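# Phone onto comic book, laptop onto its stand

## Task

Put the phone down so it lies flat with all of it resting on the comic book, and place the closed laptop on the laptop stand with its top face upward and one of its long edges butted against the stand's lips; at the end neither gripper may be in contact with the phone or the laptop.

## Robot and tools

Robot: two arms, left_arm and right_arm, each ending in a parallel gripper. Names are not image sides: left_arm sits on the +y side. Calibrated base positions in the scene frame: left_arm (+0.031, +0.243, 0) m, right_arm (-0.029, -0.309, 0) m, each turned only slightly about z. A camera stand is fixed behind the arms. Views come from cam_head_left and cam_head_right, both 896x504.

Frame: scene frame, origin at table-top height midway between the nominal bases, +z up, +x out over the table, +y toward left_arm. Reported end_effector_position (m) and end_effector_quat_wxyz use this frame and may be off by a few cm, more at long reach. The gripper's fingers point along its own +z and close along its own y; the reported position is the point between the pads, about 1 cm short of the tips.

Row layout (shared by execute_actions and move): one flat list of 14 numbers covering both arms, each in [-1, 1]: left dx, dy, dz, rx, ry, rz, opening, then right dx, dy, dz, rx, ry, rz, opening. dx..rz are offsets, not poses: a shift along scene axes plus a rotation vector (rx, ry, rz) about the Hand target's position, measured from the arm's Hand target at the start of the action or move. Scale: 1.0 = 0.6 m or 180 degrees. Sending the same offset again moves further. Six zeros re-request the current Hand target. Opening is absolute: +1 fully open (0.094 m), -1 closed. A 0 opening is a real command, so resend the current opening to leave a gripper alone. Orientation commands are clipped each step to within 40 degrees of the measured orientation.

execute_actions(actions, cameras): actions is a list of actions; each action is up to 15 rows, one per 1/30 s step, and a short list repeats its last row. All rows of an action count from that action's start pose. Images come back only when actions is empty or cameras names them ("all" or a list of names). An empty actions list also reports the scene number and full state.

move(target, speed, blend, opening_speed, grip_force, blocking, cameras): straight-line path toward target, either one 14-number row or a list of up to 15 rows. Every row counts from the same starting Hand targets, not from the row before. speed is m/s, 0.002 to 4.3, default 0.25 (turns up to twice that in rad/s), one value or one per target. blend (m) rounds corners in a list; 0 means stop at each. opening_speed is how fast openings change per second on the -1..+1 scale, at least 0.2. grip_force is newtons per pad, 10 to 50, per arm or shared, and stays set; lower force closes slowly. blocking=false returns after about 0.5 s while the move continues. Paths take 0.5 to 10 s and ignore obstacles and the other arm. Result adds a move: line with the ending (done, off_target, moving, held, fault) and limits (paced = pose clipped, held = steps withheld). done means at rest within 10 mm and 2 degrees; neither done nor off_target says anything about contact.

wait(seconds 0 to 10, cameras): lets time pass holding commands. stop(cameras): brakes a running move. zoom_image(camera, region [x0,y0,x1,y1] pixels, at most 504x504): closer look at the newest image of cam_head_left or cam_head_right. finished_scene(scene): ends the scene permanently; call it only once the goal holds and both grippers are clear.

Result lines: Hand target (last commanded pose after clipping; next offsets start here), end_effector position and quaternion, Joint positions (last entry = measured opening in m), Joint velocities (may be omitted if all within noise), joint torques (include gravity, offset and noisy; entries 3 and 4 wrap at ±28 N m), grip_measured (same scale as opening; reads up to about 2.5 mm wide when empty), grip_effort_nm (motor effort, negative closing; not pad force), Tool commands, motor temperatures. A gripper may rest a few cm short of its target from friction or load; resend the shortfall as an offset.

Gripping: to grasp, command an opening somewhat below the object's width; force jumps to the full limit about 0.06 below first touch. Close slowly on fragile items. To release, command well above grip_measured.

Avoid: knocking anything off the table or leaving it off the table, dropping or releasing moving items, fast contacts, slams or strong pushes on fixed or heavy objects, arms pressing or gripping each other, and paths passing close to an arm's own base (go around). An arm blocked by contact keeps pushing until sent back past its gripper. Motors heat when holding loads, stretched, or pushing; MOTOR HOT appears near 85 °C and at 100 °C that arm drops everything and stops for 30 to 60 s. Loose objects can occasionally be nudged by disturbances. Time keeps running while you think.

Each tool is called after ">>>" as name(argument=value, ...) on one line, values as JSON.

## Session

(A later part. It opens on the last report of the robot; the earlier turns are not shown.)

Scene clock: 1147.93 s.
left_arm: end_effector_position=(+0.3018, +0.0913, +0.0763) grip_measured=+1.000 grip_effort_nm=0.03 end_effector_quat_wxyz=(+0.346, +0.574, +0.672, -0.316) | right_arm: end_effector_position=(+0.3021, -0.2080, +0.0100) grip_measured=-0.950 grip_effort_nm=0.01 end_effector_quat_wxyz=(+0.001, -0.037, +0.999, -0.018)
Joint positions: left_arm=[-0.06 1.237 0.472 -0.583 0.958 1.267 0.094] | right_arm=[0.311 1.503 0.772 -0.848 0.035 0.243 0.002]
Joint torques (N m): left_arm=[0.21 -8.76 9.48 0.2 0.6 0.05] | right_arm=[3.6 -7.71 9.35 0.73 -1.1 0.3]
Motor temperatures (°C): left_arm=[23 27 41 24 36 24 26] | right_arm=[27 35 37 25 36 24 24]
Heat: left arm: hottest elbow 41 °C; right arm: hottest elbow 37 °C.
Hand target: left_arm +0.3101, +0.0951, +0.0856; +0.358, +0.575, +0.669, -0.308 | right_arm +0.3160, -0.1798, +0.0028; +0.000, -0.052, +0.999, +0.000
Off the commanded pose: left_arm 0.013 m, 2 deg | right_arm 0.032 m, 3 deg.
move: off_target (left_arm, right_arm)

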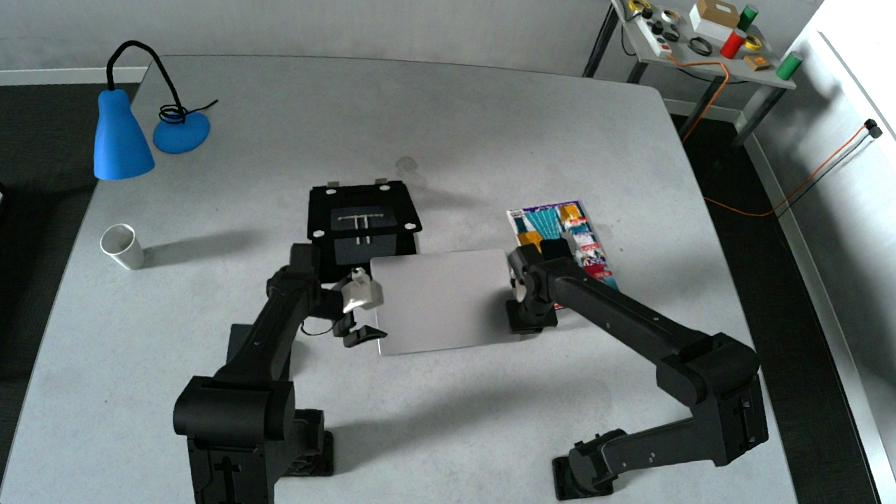

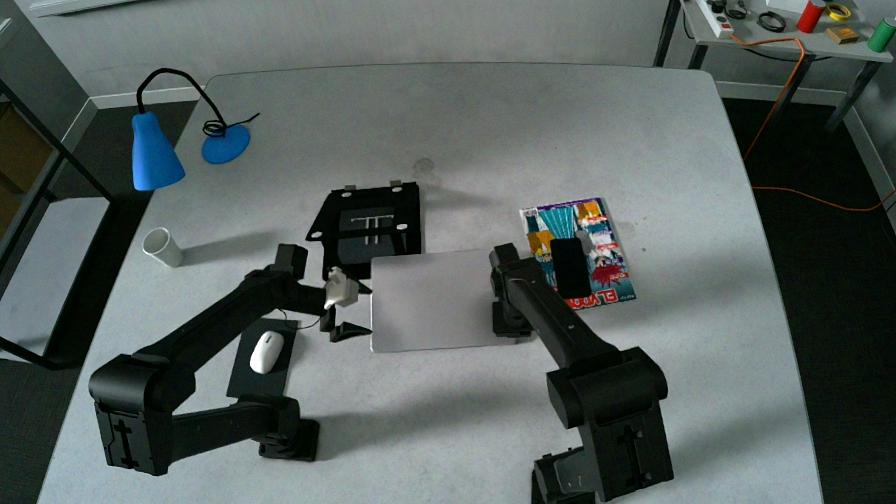

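>>> move(target=[[0.0565, 0.0915, 0, 0, 0, -0.022, 1, 0, -0.092, 0, 0, 0, 0, -0.95], [0.0565, 0.0915, -0.159, 0, 0, -0.022, 1, 0.14, -0.092, 0, 0, 0, 0, -0.95], [0.0565, 0.025, -0.157, 0, 0, -0.022, 1, 0.14, -0.02, 0, 0, 0, 0, -0.95], [0.06, -0.0835, -0.154, 0, 0, -0.022, 1, 0.14, 0.01, 0, 0, 0, 0, -0.95], [0.06, -0.095, -0.045, 0, 0, -0.022, 1, 0.14, 0.01, 0, 0, 0, 0, -0.95]], speed=[0.2, 0.15, 0.08, 0.06, 0.05], blend=[0.01, 0, 0, 0, 0], cameras=["cam_head_left", "cam_head_right"])

>>> zoom_image(camera="cam_head_right", region=[290, 210, 560, 400])

>>> zoom_image(camera="cam_head_left", region=[290, 210, 560, 400])

Scene clock: 1161.77 s.
left_arm: end_effector_position=(+0.3430, +0.0670, +0.0336) grip_measured=+1.000 grip_effort_nm=0.03 end_effector_quat_wxyz=(+0.329, +0.572, +0.684, -0.311) | right_arm: end_effector_position=(+0.3938, -0.2076, +0.0114) grip_measured=-0.951 grip_effort_nm=0.04 end_effector_quat_wxyz=(+0.010, -0.037, +0.999, -0.026)
Joint positions: left_arm=[-0.149 1.463 0.527 -0.321 0.902 1.119 0.094] | right_arm=[0.254 1.692 1.015 -0.887 0.055 0.186 0.002]
Joint torques (N m): left_arm=[-6.53 -13.45 9.44 0.83 1.63 -0.13] | right_arm=[3.9 -12.34 9.32 0.06 -1.76 0.32]
Heat: left arm: hottest elbow 39 °C; right arm: hottest elbow 39 °C.
Hand target: left_arm +0.3462, +0.0381, +0.0587; +0.347, +0.597, +0.649, -0.320 | right_arm +0.4000, -0.1737, +0.0029; +0.000, -0.052, +0.999, +0.000
Off the commanded pose: left_arm 0.038 m, 6 deg | right_arm 0.035 m, 4 deg.
move: off_target (left_arm, right_arm)

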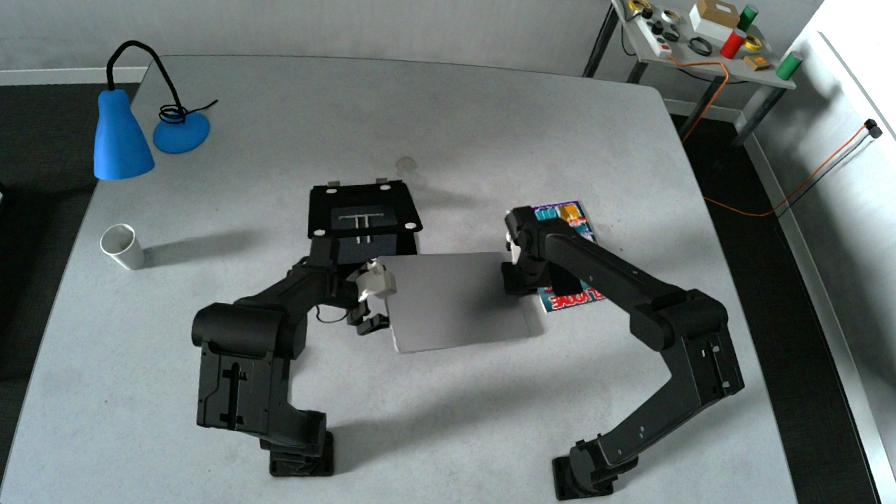

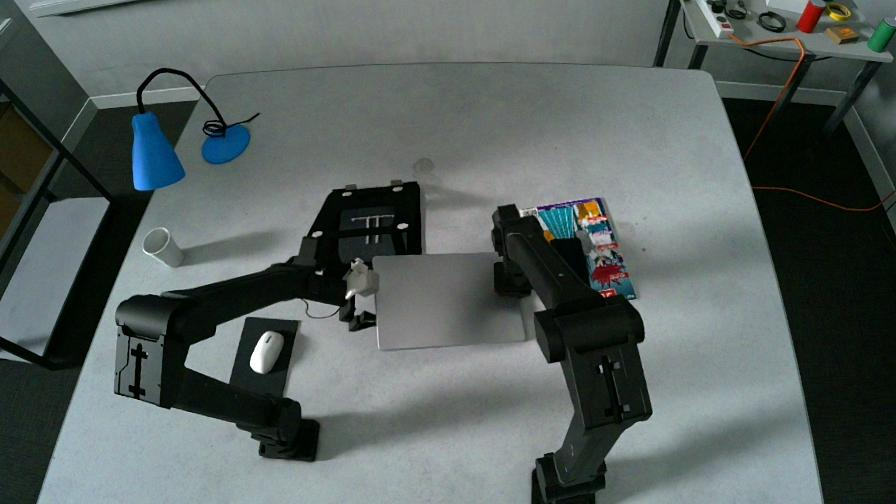

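Scaled by 1.867.

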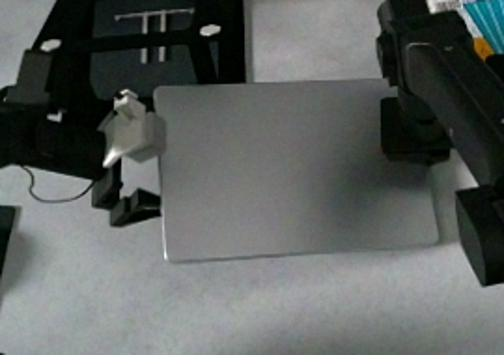

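Scaled by 1.867.

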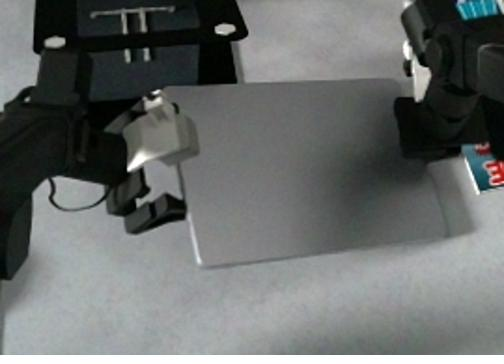

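>>> move(target=[[0, 0, 0.05, -0.05, -0.004, 0, 1, 0, 0.01, 0, 0, 0, 0, -0.95], [0, 0, 0.06, -0.12, -0.01, 0, 1, 0, 0.01, 0, 0, 0, 0, -0.95]], speed=[0.06, 0.15], blend=[0, 0], cameras=["cam_head_left", "cam_head_right"])

>>> zoom_image(camera="cam_head_right", region=[290, 210, 560, 400])

>>> zoom_image(camera="cam_head_left", region=[290, 210, 560, 400])

Scene clock: 1171.43 s.
left_arm: end_effector_position=(+0.3420, +0.0433, +0.0834) grip_measured=+1.000 grip_effort_nm=0.03 end_effector_quat_wxyz=(+0.445, +0.514, +0.594, -0.430) | right_arm: end_effector_position=(+0.3931, -0.2055, +0.0112) grip_measured=-0.951 grip_effort_nm=0.04 end_effector_quat_wxyz=(+0.007, -0.029, +0.999, -0.020)
Joint positions: left_arm=[-0.131 1.496 0.448 0.147 1.268 0.824 0.094] | right_arm=[0.254 1.693 1.017 -0.89 0.043 0.202 0.002]
Joint torques (N m): left_arm=[-1.9 -10.7 7.05 2.41 1.13 -0.01] | right_arm=[4.72 -12.22 9.48 0.13 -1.35 0.29]
Heat: left arm: hottest elbow 39 °C; right arm: hottest elbow 39 °C.
Hand target: left_arm +0.3462, +0.0381, +0.0947; +0.463, +0.527, +0.572, -0.426 | right_arm +0.3999, -0.1678, +0.0029; +0.000, -0.052, +0.999, +0.000
Off the commanded pose: left_arm 0.013 m, 4 deg | right_arm 0.039 m, 4 deg.
move: off_target (left_arm, right_arm)

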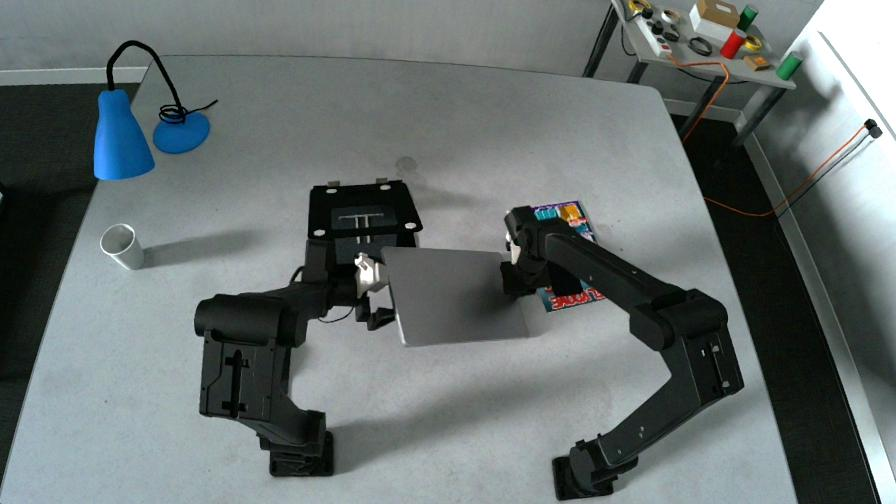

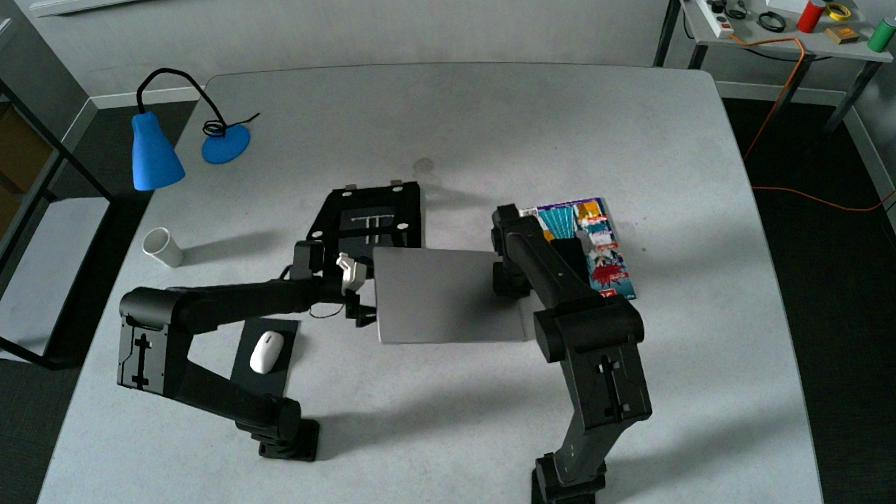

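Scaled by 1.867.

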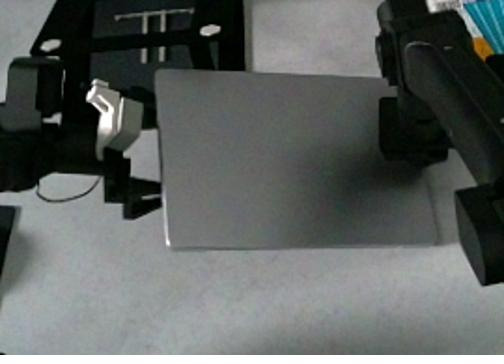

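Scaled by 1.867.

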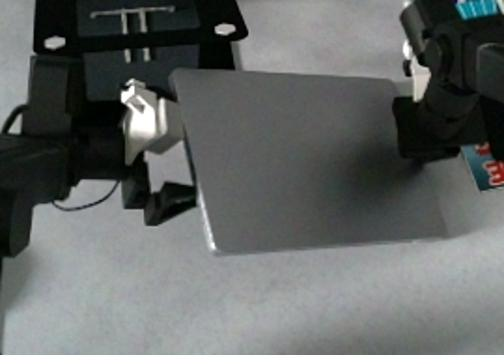

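>>> move(target=[[0, 0.005, 0, 0, 0, 0, 1, 0, -0.062, 0, 0, 0, 0, -0.95], [0, 0.005, 0, 0, 0, 0, 1, 0, -0.137, 0, 0, 0, 0, -0.95], [0, 0.005, 0, 0, 0, 0, 1, 0, -0.137, 0.328, 0, 0, 0, -0.95], [0, 0.005, 0, 0, 0, 0, 1, -0.383, 0.18, 0.328, -0.2278, -0.4219, 0.359, 0.07], [0, 0.005, 0, 0, 0, 0, 1, -0.358, 0.208, 0.0985, -0.2278, -0.4219, 0.359, 0.07]], speed=[0.04, 0.15, 0.3, 0.6, 0.25], blend=[0, 0.01, 0.03, 0.02, 0], cameras=["cam_head_left", "cam_head_right"])

>>> zoom_image(camera="cam_head_right", region=[290, 230, 560, 420])

>>> zoom_image(camera="cam_head_left", region=[290, 230, 560, 420])

Scene clock: 1197.73 s.
left_arm: end_effector_position=(+0.3418, +0.0432, +0.0835) grip_measured=+1.000 grip_effort_nm=0.03 end_effector_quat_wxyz=(+0.445, +0.514, +0.594, -0.431) | right_arm: end_effector_position=(+0.1823, -0.0362, +0.0672) grip_measured=+0.069 grip_effort_nm=0.07 end_effector_quat_wxyz=(+0.559, -0.511, +0.564, -0.329)
Joint positions: left_arm=[-0.131 1.496 0.448 0.147 1.269 0.824 0.094] | right_arm=[1.389 1.651 0.223 1.019 1.159 -0.89 0.05]
Joint torques (N m): left_arm=[-1.67 -10.34 7.31 1.94 1.29 0.14] | right_arm=[-0.38 -7.71 1.5 1.78 0.18 0.15]
Heat: left arm: hottest elbow 37 °C; right arm: hottest elbow 39 °C.
Hand target: left_arm +0.3461, +0.0411, +0.0946; +0.463, +0.527, +0.572, -0.426 | right_arm +0.1851, -0.0430, +0.0619; +0.553, -0.514, +0.563, -0.336
Off the commanded pose: left_arm 0.012 m, 4 deg | right_arm 0.009 m, 1 deg.
move: off_target (left_arm); blend cut to 0 m at target 4

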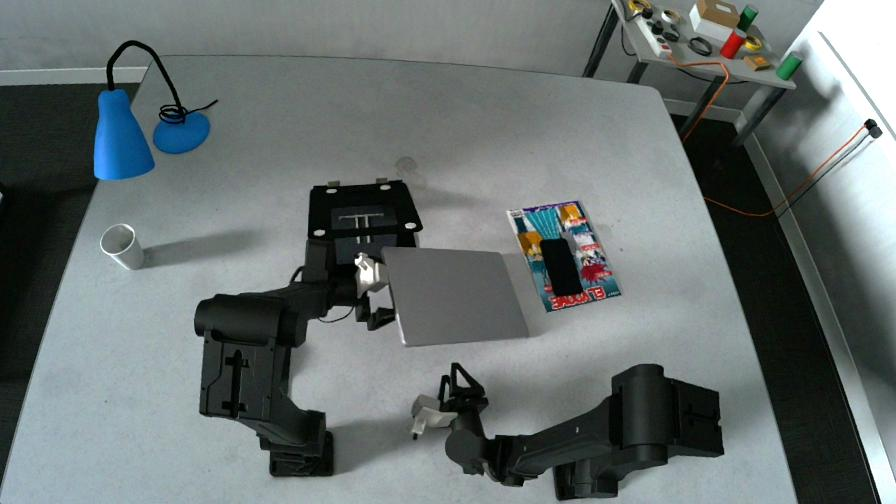

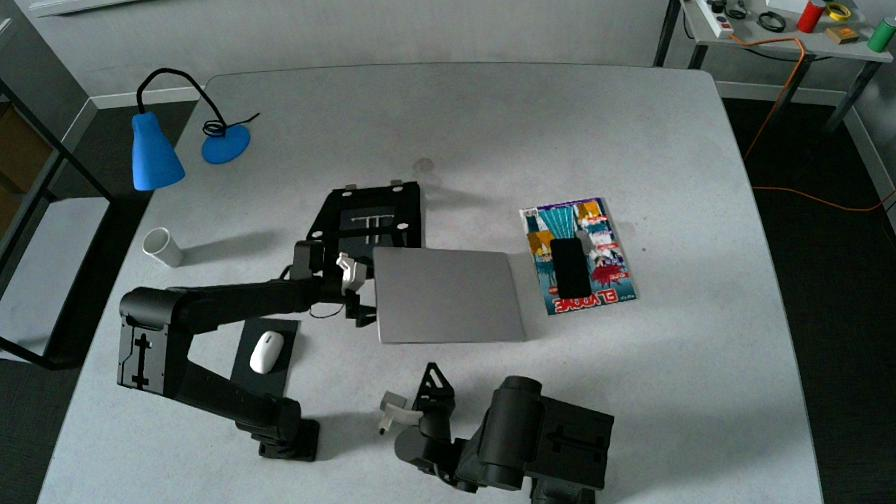

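Scaled by 1.867.

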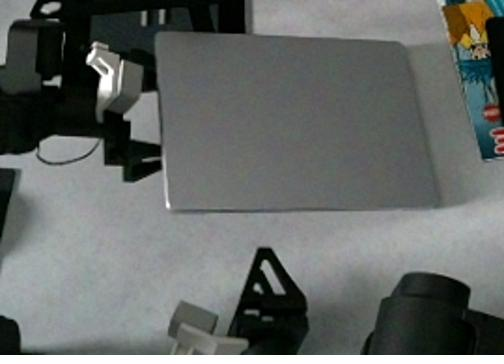

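Scaled by 1.867.

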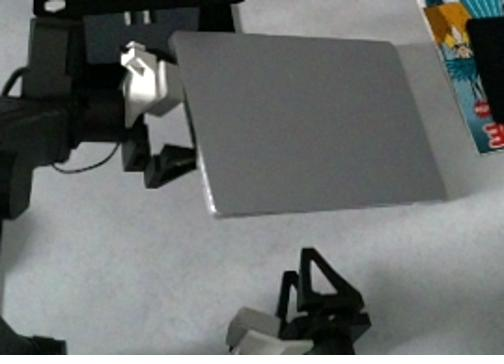

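>>> move(target=[[0, 0, 0, 0, 0, 0, 1, 0.13, 0.018, -0.004, 0, 0, 0, 0.07], [0, 0, 0, 0, 0, 0, 1, 0.13, 0.018, -0.004, 0, 0, 0, -0.8]], speed=[0.06, 0.06], opening_speed=0.6, cameras=["cam_head_left", "cam_head_right"])

>>> zoom_image(camera="cam_head_right", region=[290, 230, 560, 420])

>>> zoom_image(camera="cam_head_left", region=[290, 230, 560, 420])

Scene clock: 1207.63 s.
left_arm: end_effector_position=(+0.3417, +0.0434, +0.0830) grip_measured=+1.000 grip_effort_nm=0.03 end_effector_quat_wxyz=(+0.450, +0.521, +0.587, -0.425) | right_arm: end_effector_position=(+0.2559, -0.0364, +0.0604) grip_measured=-0.798 grip_effort_nm=-0.08 end_effector_quat_wxyz=(+0.552, -0.518, +0.562, -0.333)
Joint positions: left_arm=[-0.13 1.498 0.448 0.147 1.27 0.851 0.094] | right_arm=[1.112 1.757 0.279 1.205 0.897 -1.072 0.01]
Joint torques (N m): left_arm=[-1.55 -10.46 7.31 1.61 1.3 -0.12] | right_arm=[-0.26 -9.35 3.54 1.59 0.11 0.15]
Heat: left arm: hottest elbow 37 °C; right arm: hottest elbow 38 °C.
Hand target: left_arm +0.3462, +0.0411, +0.0948; +0.463, +0.527, +0.572, -0.426 | right_arm +0.2632, -0.0322, +0.0595; +0.553, -0.514, +0.563, -0.337
Off the commanded pose: left_arm 0.013 m, 2 deg | right_arm 0.008 m, 1 deg.
move: off_target (left_arm); target 2's new opening was sent with right_arm's hand 0.020 m and 2 deg from that target

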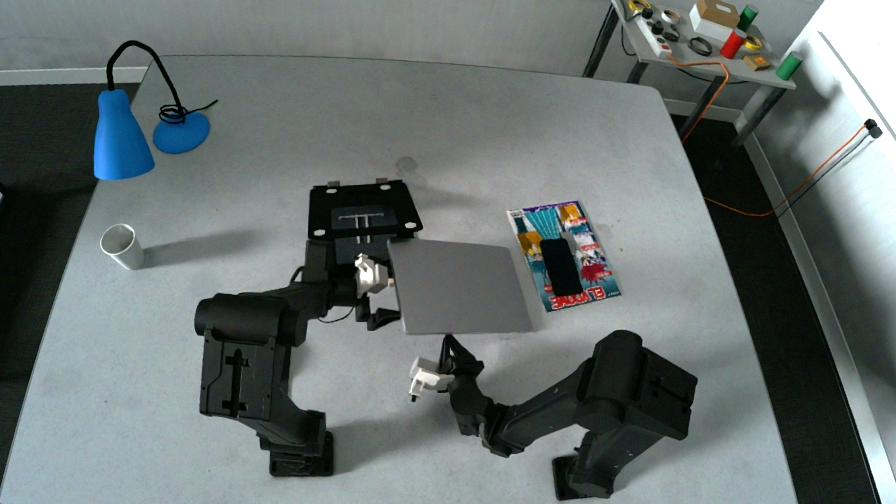

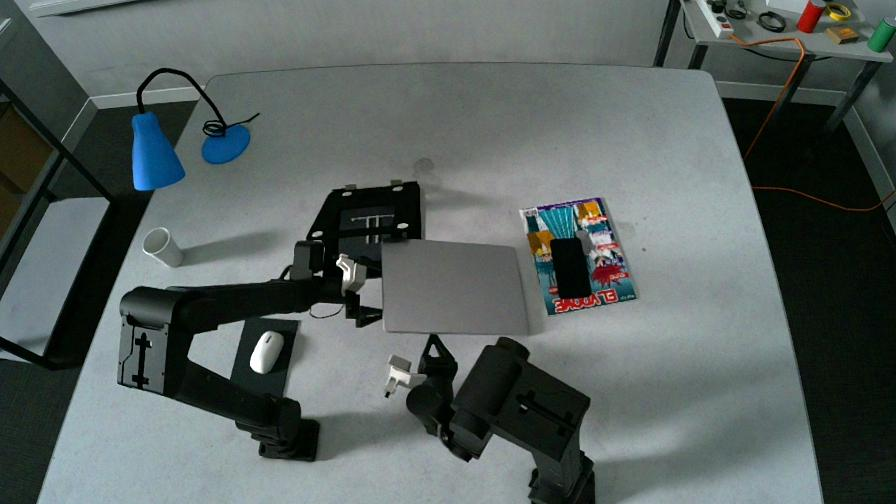

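Scaled by 1.867.

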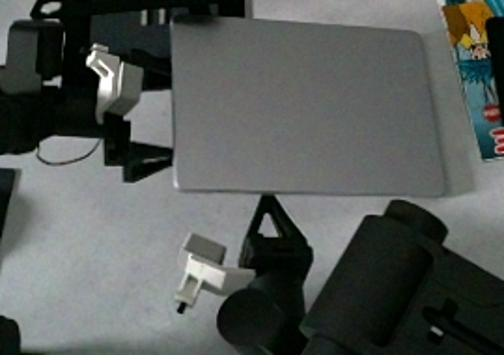

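Scaled by 1.867.

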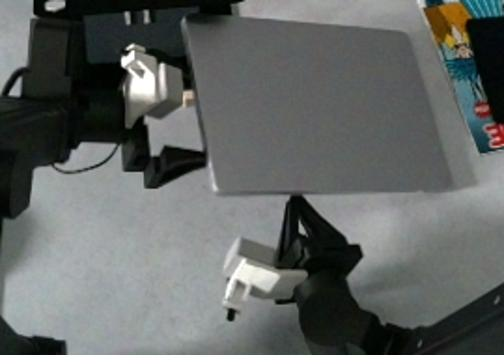

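>>> move(target=[[0, 0, 0, 0, 0, 0, 1, -0.09, -0.012, 0, 0, 0, 0, -0.8], [0, 0, 0, 0, 0, 0, 1, -0.09, -0.012, 0.036, 0, 0, 0, 0.25]], speed=[0.08, 0.1], blend=[0, 0], cameras=["cam_head_left", "cam_head_right"])

>>> zoom_image(camera="cam_head_right", region=[360, 280, 560, 420])

>>> zoom_image(camera="cam_head_left", region=[360, 280, 560, 420])

Scene clock: 1216.67 s.
left_arm: end_effector_position=(+0.3417, +0.0434, +0.0830) grip_measured=+1.000 grip_effort_nm=0.03 end_effector_quat_wxyz=(+0.450, +0.521, +0.587, -0.425) | right_arm: end_effector_position=(+0.2140, -0.0381, +0.0799) grip_measured=+0.248 grip_effort_nm=0.07 end_effector_quat_wxyz=(+0.551, -0.511, +0.565, -0.341)
Joint positions: left_arm=[-0.13 1.498 0.448 0.147 1.27 0.851 0.094] | right_arm=[1.269 1.606 0.242 1.025 1.068 -0.989 0.059]
Joint torques (N m): left_arm=[-2.02 -11.22 7.15 1.76 1.26 -0.09] | right_arm=[1.49 -10.75 2.03 0.95 0.27 0.28]
Motor temperatures (°C): left_arm=[23 27 36 24 37 24 26] | right_arm=[27 35 37 25 34 24 24]
Heat: left arm: hottest wrist yaw 37 °C; right arm: hottest elbow 37 °C.
Hand target: left_arm +0.3462, +0.0411, +0.0948; +0.463, +0.527, +0.572, -0.426 | right_arm +0.2092, -0.0395, +0.0811; +0.553, -0.514, +0.563, -0.337
Off the commanded pose: left_arm 0.013 m, 2 deg | right_arm 0.005 m, 1 deg.
move: off_target (left_arm)

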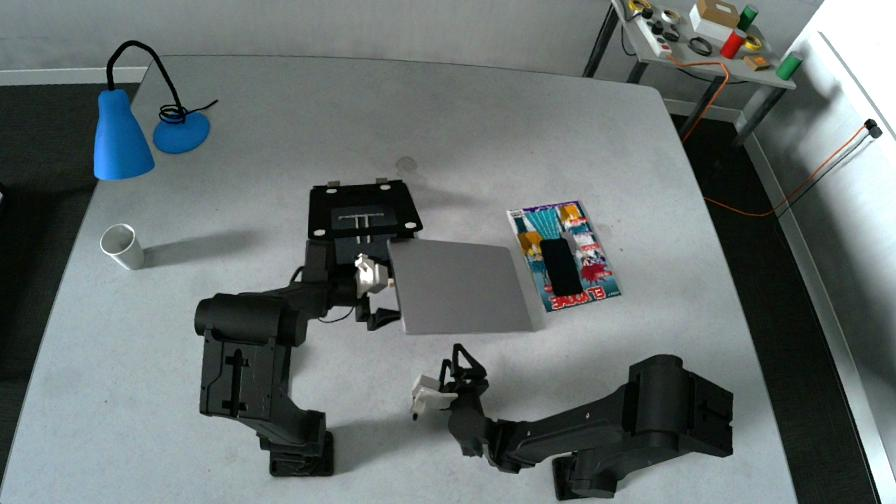

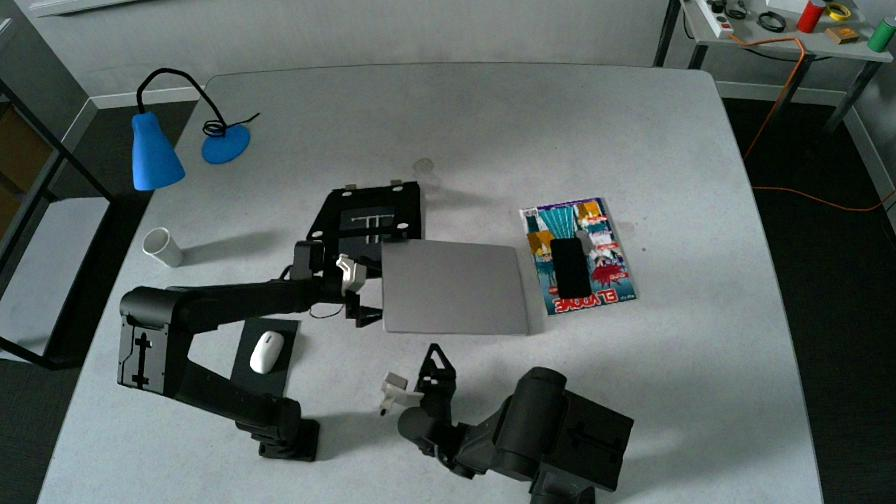

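Scaled by 2.520.

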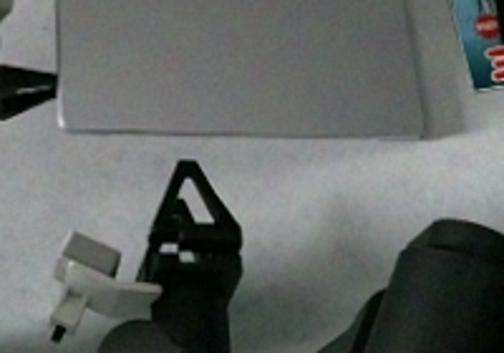

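Scaled by 2.520.

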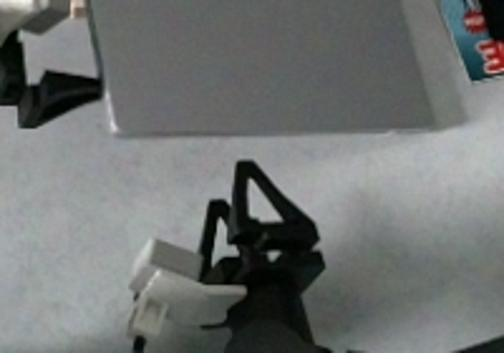

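>>> move(target=[[0, 0, 0, 0, 0, 0, 1, 0, 0, -0.04, 0, 0, 0, 0.25], [0, 0, 0, 0, 0, 0, 1, 0.133, 0.012, -0.04, 0, 0, 0, 0.25]], speed=[0.08, 0.06], blend=[0, 0], cameras=["cam_head_left", "cam_head_right"])

>>> zoom_image(camera="cam_head_right", region=[360, 250, 560, 400])

>>> zoom_image(camera="cam_head_left", region=[360, 250, 560, 400])

Scene clock: 1238.50 s.
left_arm: end_effector_position=(+0.3420, +0.0435, +0.0825) grip_measured=+1.000 grip_effort_nm=0.03 end_effector_quat_wxyz=(+0.450, +0.522, +0.588, -0.424) | right_arm: end_effector_position=(+0.2712, -0.0479, +0.0517) grip_measured=+0.249 grip_effort_nm=0.06 end_effector_quat_wxyz=(+0.539, -0.528, +0.563, -0.337)
Joint positions: left_arm=[-0.13 1.499 0.448 0.147 1.267 0.851 0.094] | right_arm=[1.041 1.778 0.277 1.213 0.83 -1.097 0.059]
Joint torques (N m): left_arm=[-1.55 -10.64 7.31 1.69 1.39 -0.12] | right_arm=[-0.97 -9 5.74 1.92 -0.26 0.11]
Heat: left arm: hottest wrist yaw 37 °C; right arm: hottest elbow 36 °C.
Hand target: left_arm +0.3461, +0.0411, +0.0947; +0.463, +0.527, +0.572, -0.426 | right_arm +0.2889, -0.0321, +0.0571; +0.553, -0.514, +0.563, -0.336
Off the commanded pose: left_arm 0.013 m, 2 deg | right_arm 0.024 m, 2 deg.
move: off_target (left_arm, right_arm)

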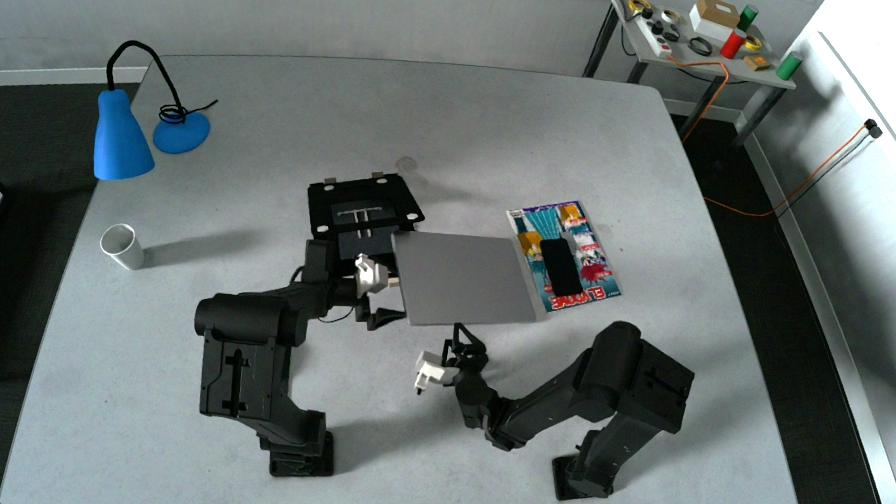

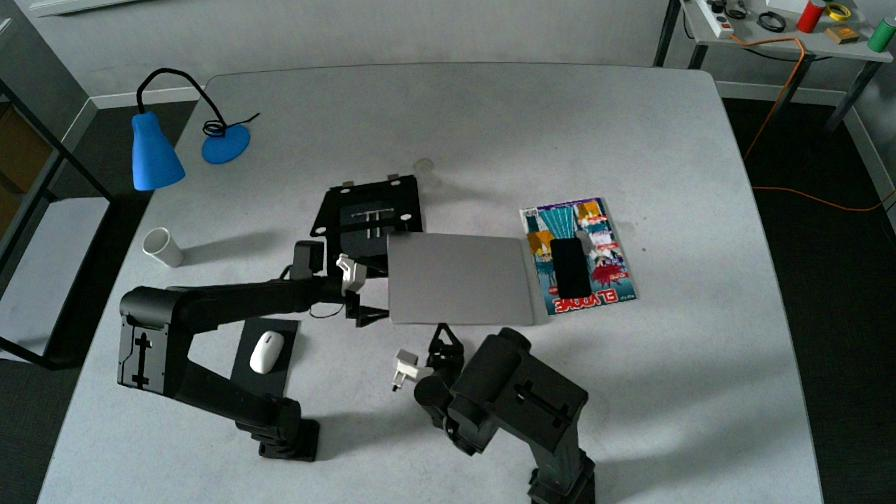

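Scaled by 2.520.

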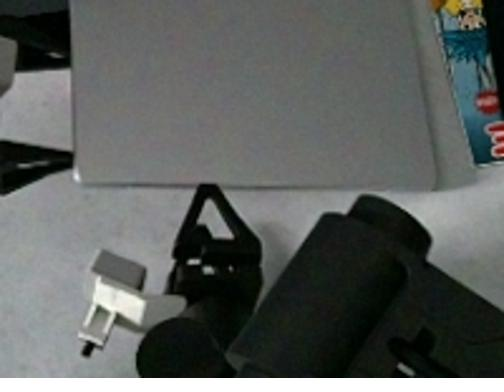

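Scaled by 2.520.

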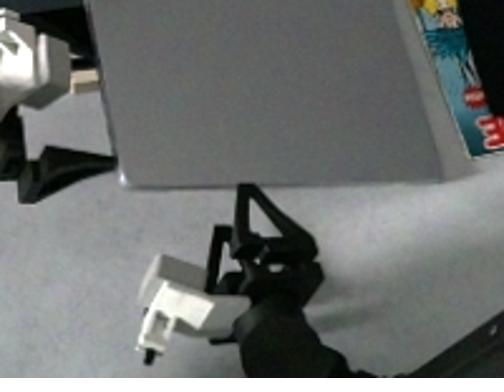

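>>> move(target=[[0, 0, 0, 0, 0, 0, 1, -0.1, -0.01, 0, 0, 0, 0, 0.25], [0, 0, 0, 0, 0, 0, 1, -0.1, -0.015, 0.052, 0, 0, 0, 0.25], [0, 0, 0, 0, 0, 0, 1, 0.035, -0.015, 0.05, 0, 0, 0, 0.25]], speed=[0.1, 0.1, 0.05], blend=[0.01, 0, 0], cameras=["cam_head_left", "cam_head_right"])

>>> zoom_image(camera="cam_head_right", region=[360, 250, 560, 400])

>>> zoom_image(camera="cam_head_left", region=[360, 250, 560, 400])

Scene clock: 1248.60 s.
left_arm: end_effector_position=(+0.3418, +0.0435, +0.0826) grip_measured=+1.000 grip_effort_nm=0.03 end_effector_quat_wxyz=(+0.450, +0.521, +0.587, -0.425) | right_arm: end_effector_position=(+0.2991, -0.0480, +0.0829) grip_measured=+0.249 grip_effort_nm=0.06 end_effector_quat_wxyz=(+0.545, -0.523, +0.563, -0.334)
Joint positions: left_arm=[-0.13 1.499 0.448 0.147 1.269 0.851 0.094] | right_arm=[0.953 1.636 0.309 1.077 0.744 -1.127 0.059]
Joint torques (N m): left_arm=[-1.44 -10.93 7.19 1.7 1.29 -0.12] | right_arm=[-0.21 -8.7 5.48 2.11 0.06 0.18]
Heat: left arm: hottest wrist yaw 37 °C; right arm: hottest elbow 36 °C.
Hand target: left_arm +0.3461, +0.0411, +0.0947; +0.463, +0.527, +0.572, -0.426 | right_arm +0.3100, -0.0412, +0.0872; +0.553, -0.514, +0.563, -0.337
Off the commanded pose: left_arm 0.013 m, 2 deg | right_arm 0.013 m, 1 deg.
move: off_target (left_arm, right_arm)

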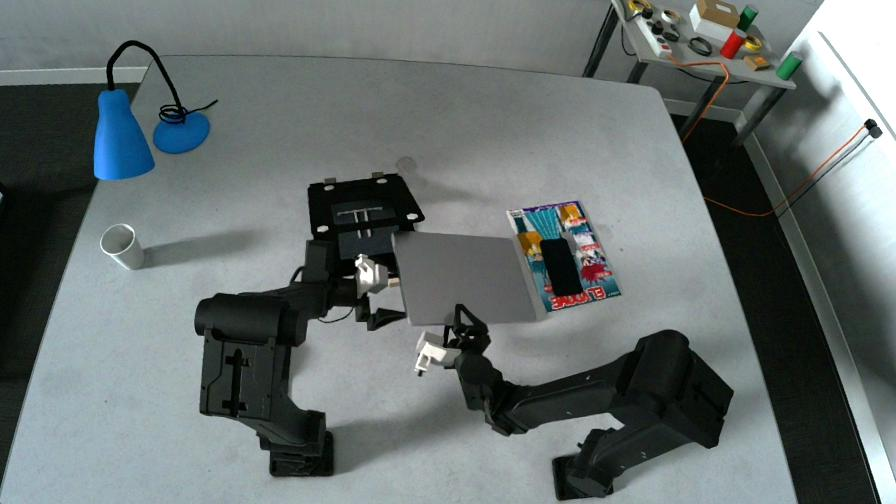

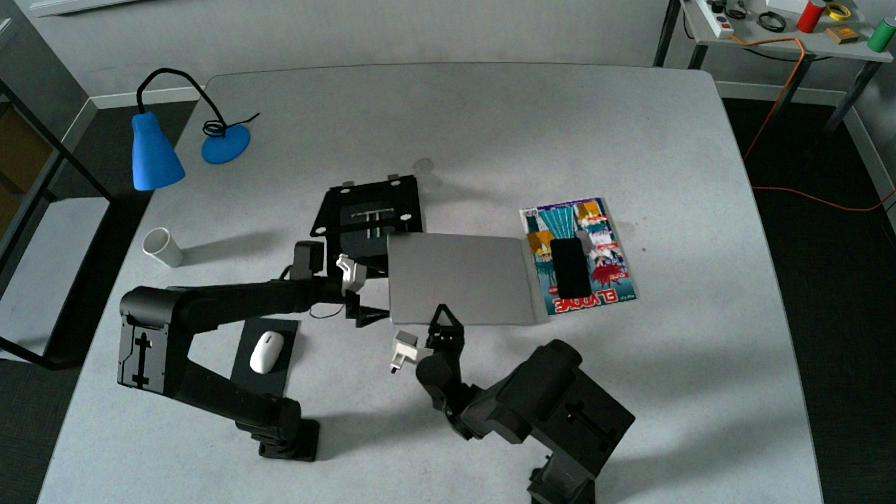

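Scaled by 2.520.

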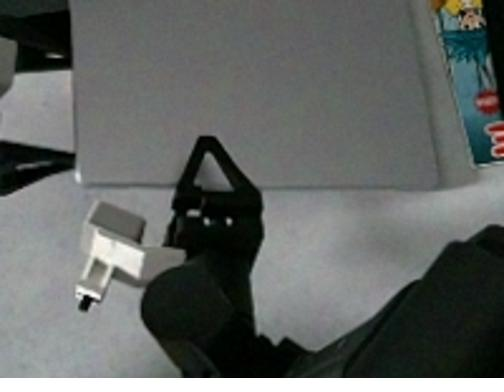

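Scaled by 2.520.

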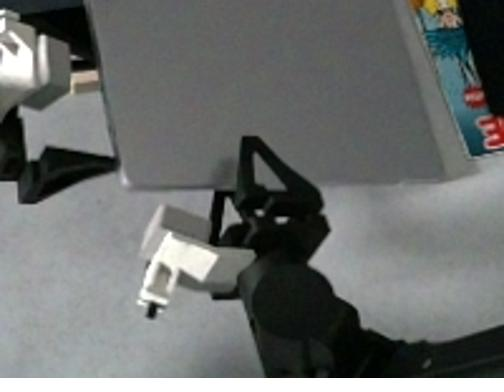

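>>> move(target=[0, 0, 0, 0, 0, 0, 1, 0, 0, 0, 0, 0, 0, -0.85], speed=0.05, opening_speed=0.5, cameras=["cam_head_left", "cam_head_right"])

>>> zoom_image(camera="cam_head_right", region=[360, 250, 560, 400])

Scene clock: 1253.60 s.
left_arm: end_effector_position=(+0.3412, +0.0432, +0.0833) grip_measured=+1.000 grip_effort_nm=0.03 end_effector_quat_wxyz=(+0.447, +0.516, +0.590, -0.431) | right_arm: end_effector_position=(+0.2984, -0.0482, +0.0750) grip_measured=-0.654 grip_effort_nm=-1.02 end_effector_quat_wxyz=(+0.538, -0.531, +0.563, -0.334)
Joint positions: left_arm=[-0.13 1.499 0.448 0.147 1.275 0.834 0.094] | right_arm=[0.953 1.657 0.309 1.077 0.74 -1.125 0.016]
Joint torques (N m): left_arm=[-2.32 -10.64 7.31 1.73 1.1 0.08] | right_arm=[-0.32 -10.58 5.24 2.11 0.2 0.14]
Heat: left arm: hottest wrist yaw 37 °C; right arm: hottest elbow 36 °C.
Hand target: left_arm +0.3462, +0.0411, +0.0946; +0.463, +0.527, +0.572, -0.426 | right_arm +0.3100, -0.0412, +0.0872; +0.553, -0.514, +0.563, -0.337
Off the commanded pose: left_arm 0.013 m, 3 deg | right_arm 0.018 m, 3 deg.
move: off_target (left_arm, right_arm)

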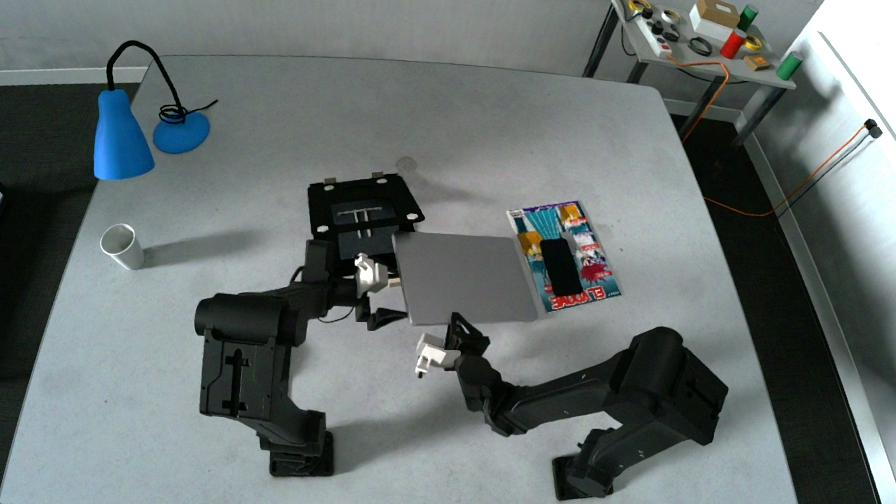

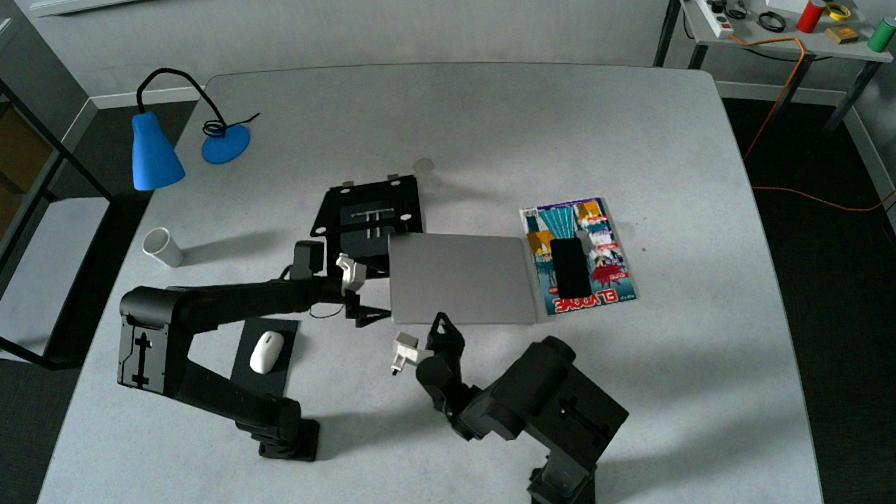

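Scaled by 2.520.

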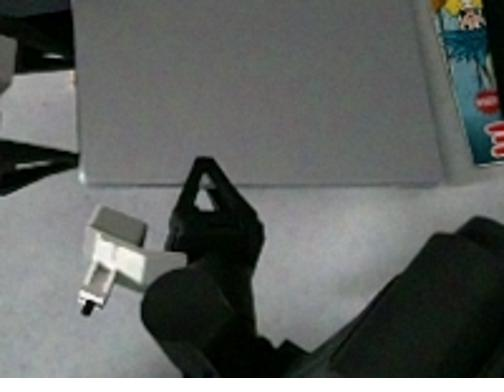

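>>> move(target=[[-0.135, 0, 0, 0, 0, 0, 1, -0.135, 0, 0, 0, 0, 0, -0.85], [-0.135, 0.01, -0.065, 0, 0, 0, 1, -0.135, 0, 0.005, 0, 0, 0, -0.85], [-0.135, 0.22, -0.065, 0, 0, 0, 1, -0.135, 0, 0.005, 0, 0, 0, -0.85]], speed=[0.08, 0.05, 0.12], blend=[0, 0, 0], cameras=["cam_head_left", "cam_head_right"])

>>> zoom_image(camera="cam_head_right", region=[280, 220, 560, 420])

>>> zoom_image(camera="cam_head_left", region=[280, 220, 560, 420])

Scene clock: 1286.90 s.
left_arm: end_effector_position=(+0.2551, +0.1700, +0.0530) grip_measured=+1.000 grip_effort_nm=0.03 end_effector_quat_wxyz=(+0.441, +0.490, +0.654, -0.370) | right_arm: end_effector_position=(+0.2291, -0.0527, +0.0640) grip_measured=-0.673 grip_effort_nm=-1.04 end_effector_quat_wxyz=(+0.512, -0.554, +0.549, -0.360)
Joint positions: left_arm=[0.408 1.503 0.42 -1.01 1.172 2.073 0.094] | right_arm=[1.187 1.613 0.227 0.989 0.977 -1.069 0.015]
Joint torques (N m): left_arm=[-2.73 -6.3 7.39 -1.09 0.42 0.11] | right_arm=[1.61 -13.63 3.51 2.32 0.74 0.58]
Heat: left arm: hottest wrist yaw 36 °C; right arm: hottest shoulder 35 °C.
Hand target: left_arm +0.2650, +0.1731, +0.0556; +0.463, +0.527, +0.572, -0.426 | right_arm +0.2290, -0.0413, +0.0901; +0.553, -0.514, +0.563, -0.337
Off the commanded pose: left_arm 0.011 m, 12 deg | right_arm 0.029 m, 7 deg.
joint sent to its limit (left arm) — joint 6 (wrist roll), upper limit. The joint targets are off in orientation, not in position.
move: off_target (left_arm, right_arm)

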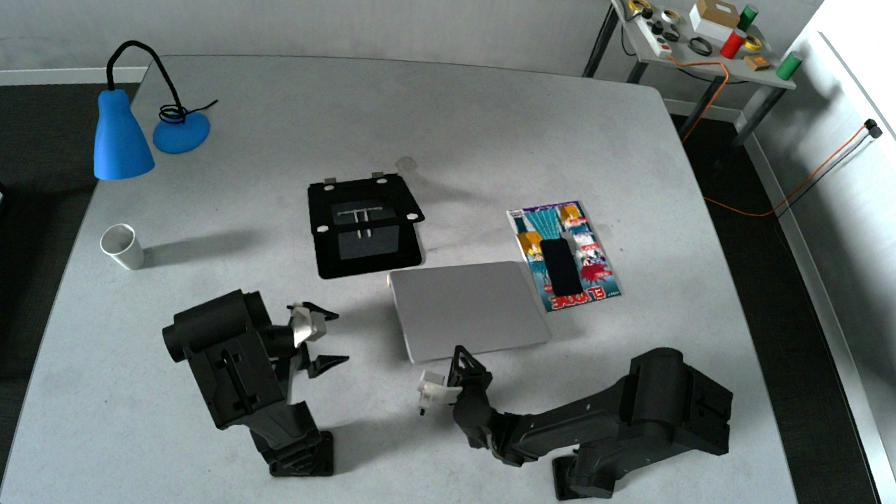

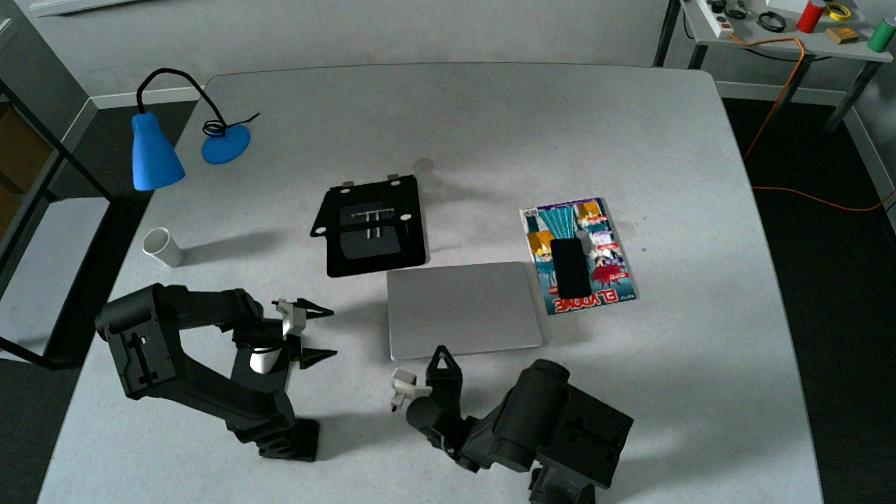

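Scaled by 1.800.

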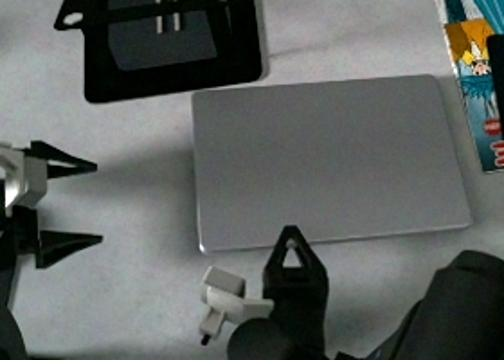

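Scaled by 1.800.

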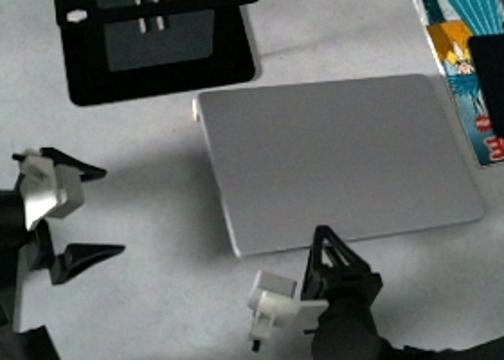

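>>> move(target=[[0.0, 0.02, 0.1, 0, 0, 0, 1, 0, 0, 0, 0, 0, 0, -0.85], [0.033, 0.0, 0.124, -0.0437, 0.5374, 0.1552, 0.28, 0, 0, 0, 0, 0, 0, -0.85], [0.052, -0.14, 0.035, -0.0437, 0.5374, 0.1552, 0.28, 0, 0, 0, 0, 0, 0, -0.85]], speed=[0.15, 0.5, 0.15], blend=[0.01, 0.0, 0], cameras=["cam_head_left", "cam_head_right"])

>>> zoom_image(camera="cam_head_right", region=[280, 220, 560, 420])

>>> zoom_image(camera="cam_head_left", region=[280, 220, 560, 420])

Scene clock: 1332.07 s.
left_arm: end_effector_position=(+0.2999, +0.0933, +0.0748) grip_measured=+0.282 grip_effort_nm=-0.08 end_effector_quat_wxyz=(-0.008, -0.138, +0.791, -0.596) | right_arm: end_effector_position=(+0.2291, -0.0527, +0.0640) grip_measured=-0.673 grip_effort_nm=-1.04 end_effector_quat_wxyz=(+0.512, -0.554, +0.549, -0.360)
Joint positions: left_arm=[0.035 1.366 0.376 -0.274 1.263 -0.508 0.06] | right_arm=[1.187 1.613 0.227 0.989 0.977 -1.069 0.015]
Joint torques (N m): left_arm=[-2.84 -8.59 5.35 1.29 0.46 -0.03] | right_arm=[1.67 -13.63 3.54 2.3 0.74 0.58]
Heat: left arm: hottest elbow 36 °C; right arm: hottest shoulder 35 °C.
Hand target: left_arm +0.2963, +0.0892, +0.0767; -0.006, -0.130, +0.792, -0.596 | right_arm +0.2290, -0.0413, +0.0901; +0.553, -0.514, +0.563, -0.337
Off the commanded pose: left_arm 0.006 m, 1 deg | right_arm 0.028 m, 7 deg.
move: off_target (right_arm)

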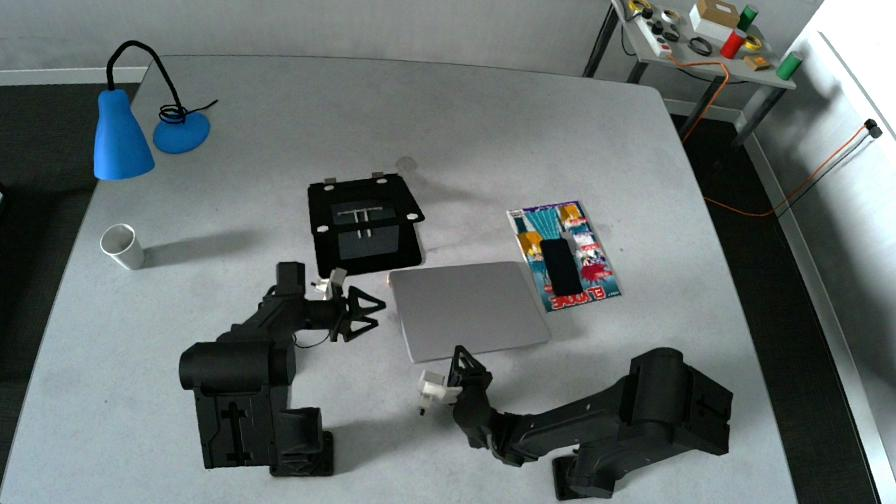

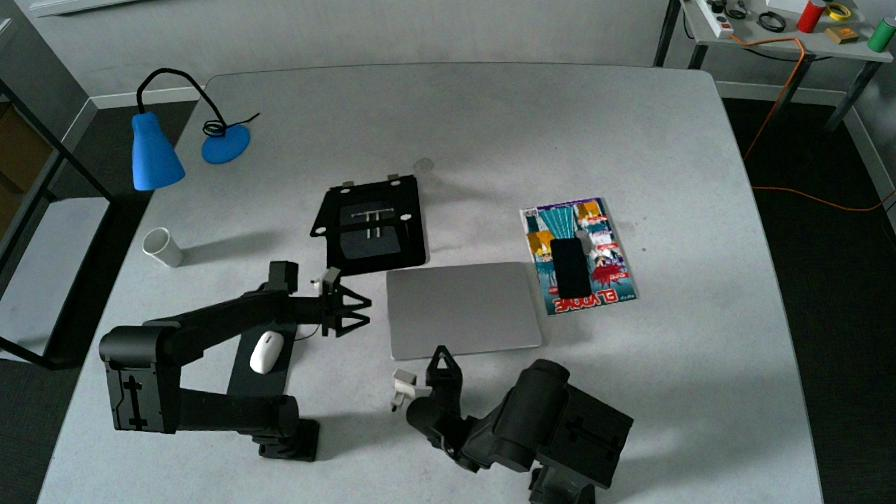

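Scaled by 1.800.

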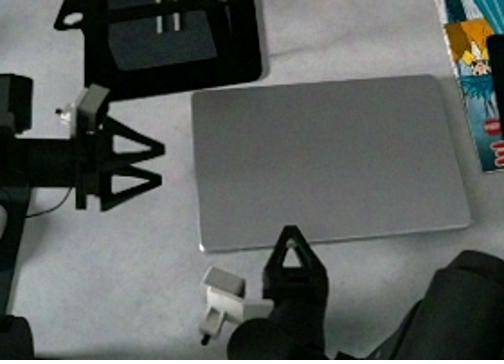

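Scaled by 1.800.

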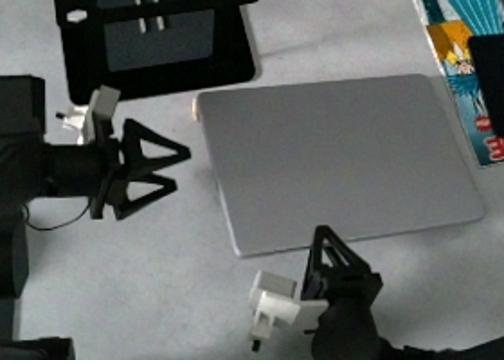

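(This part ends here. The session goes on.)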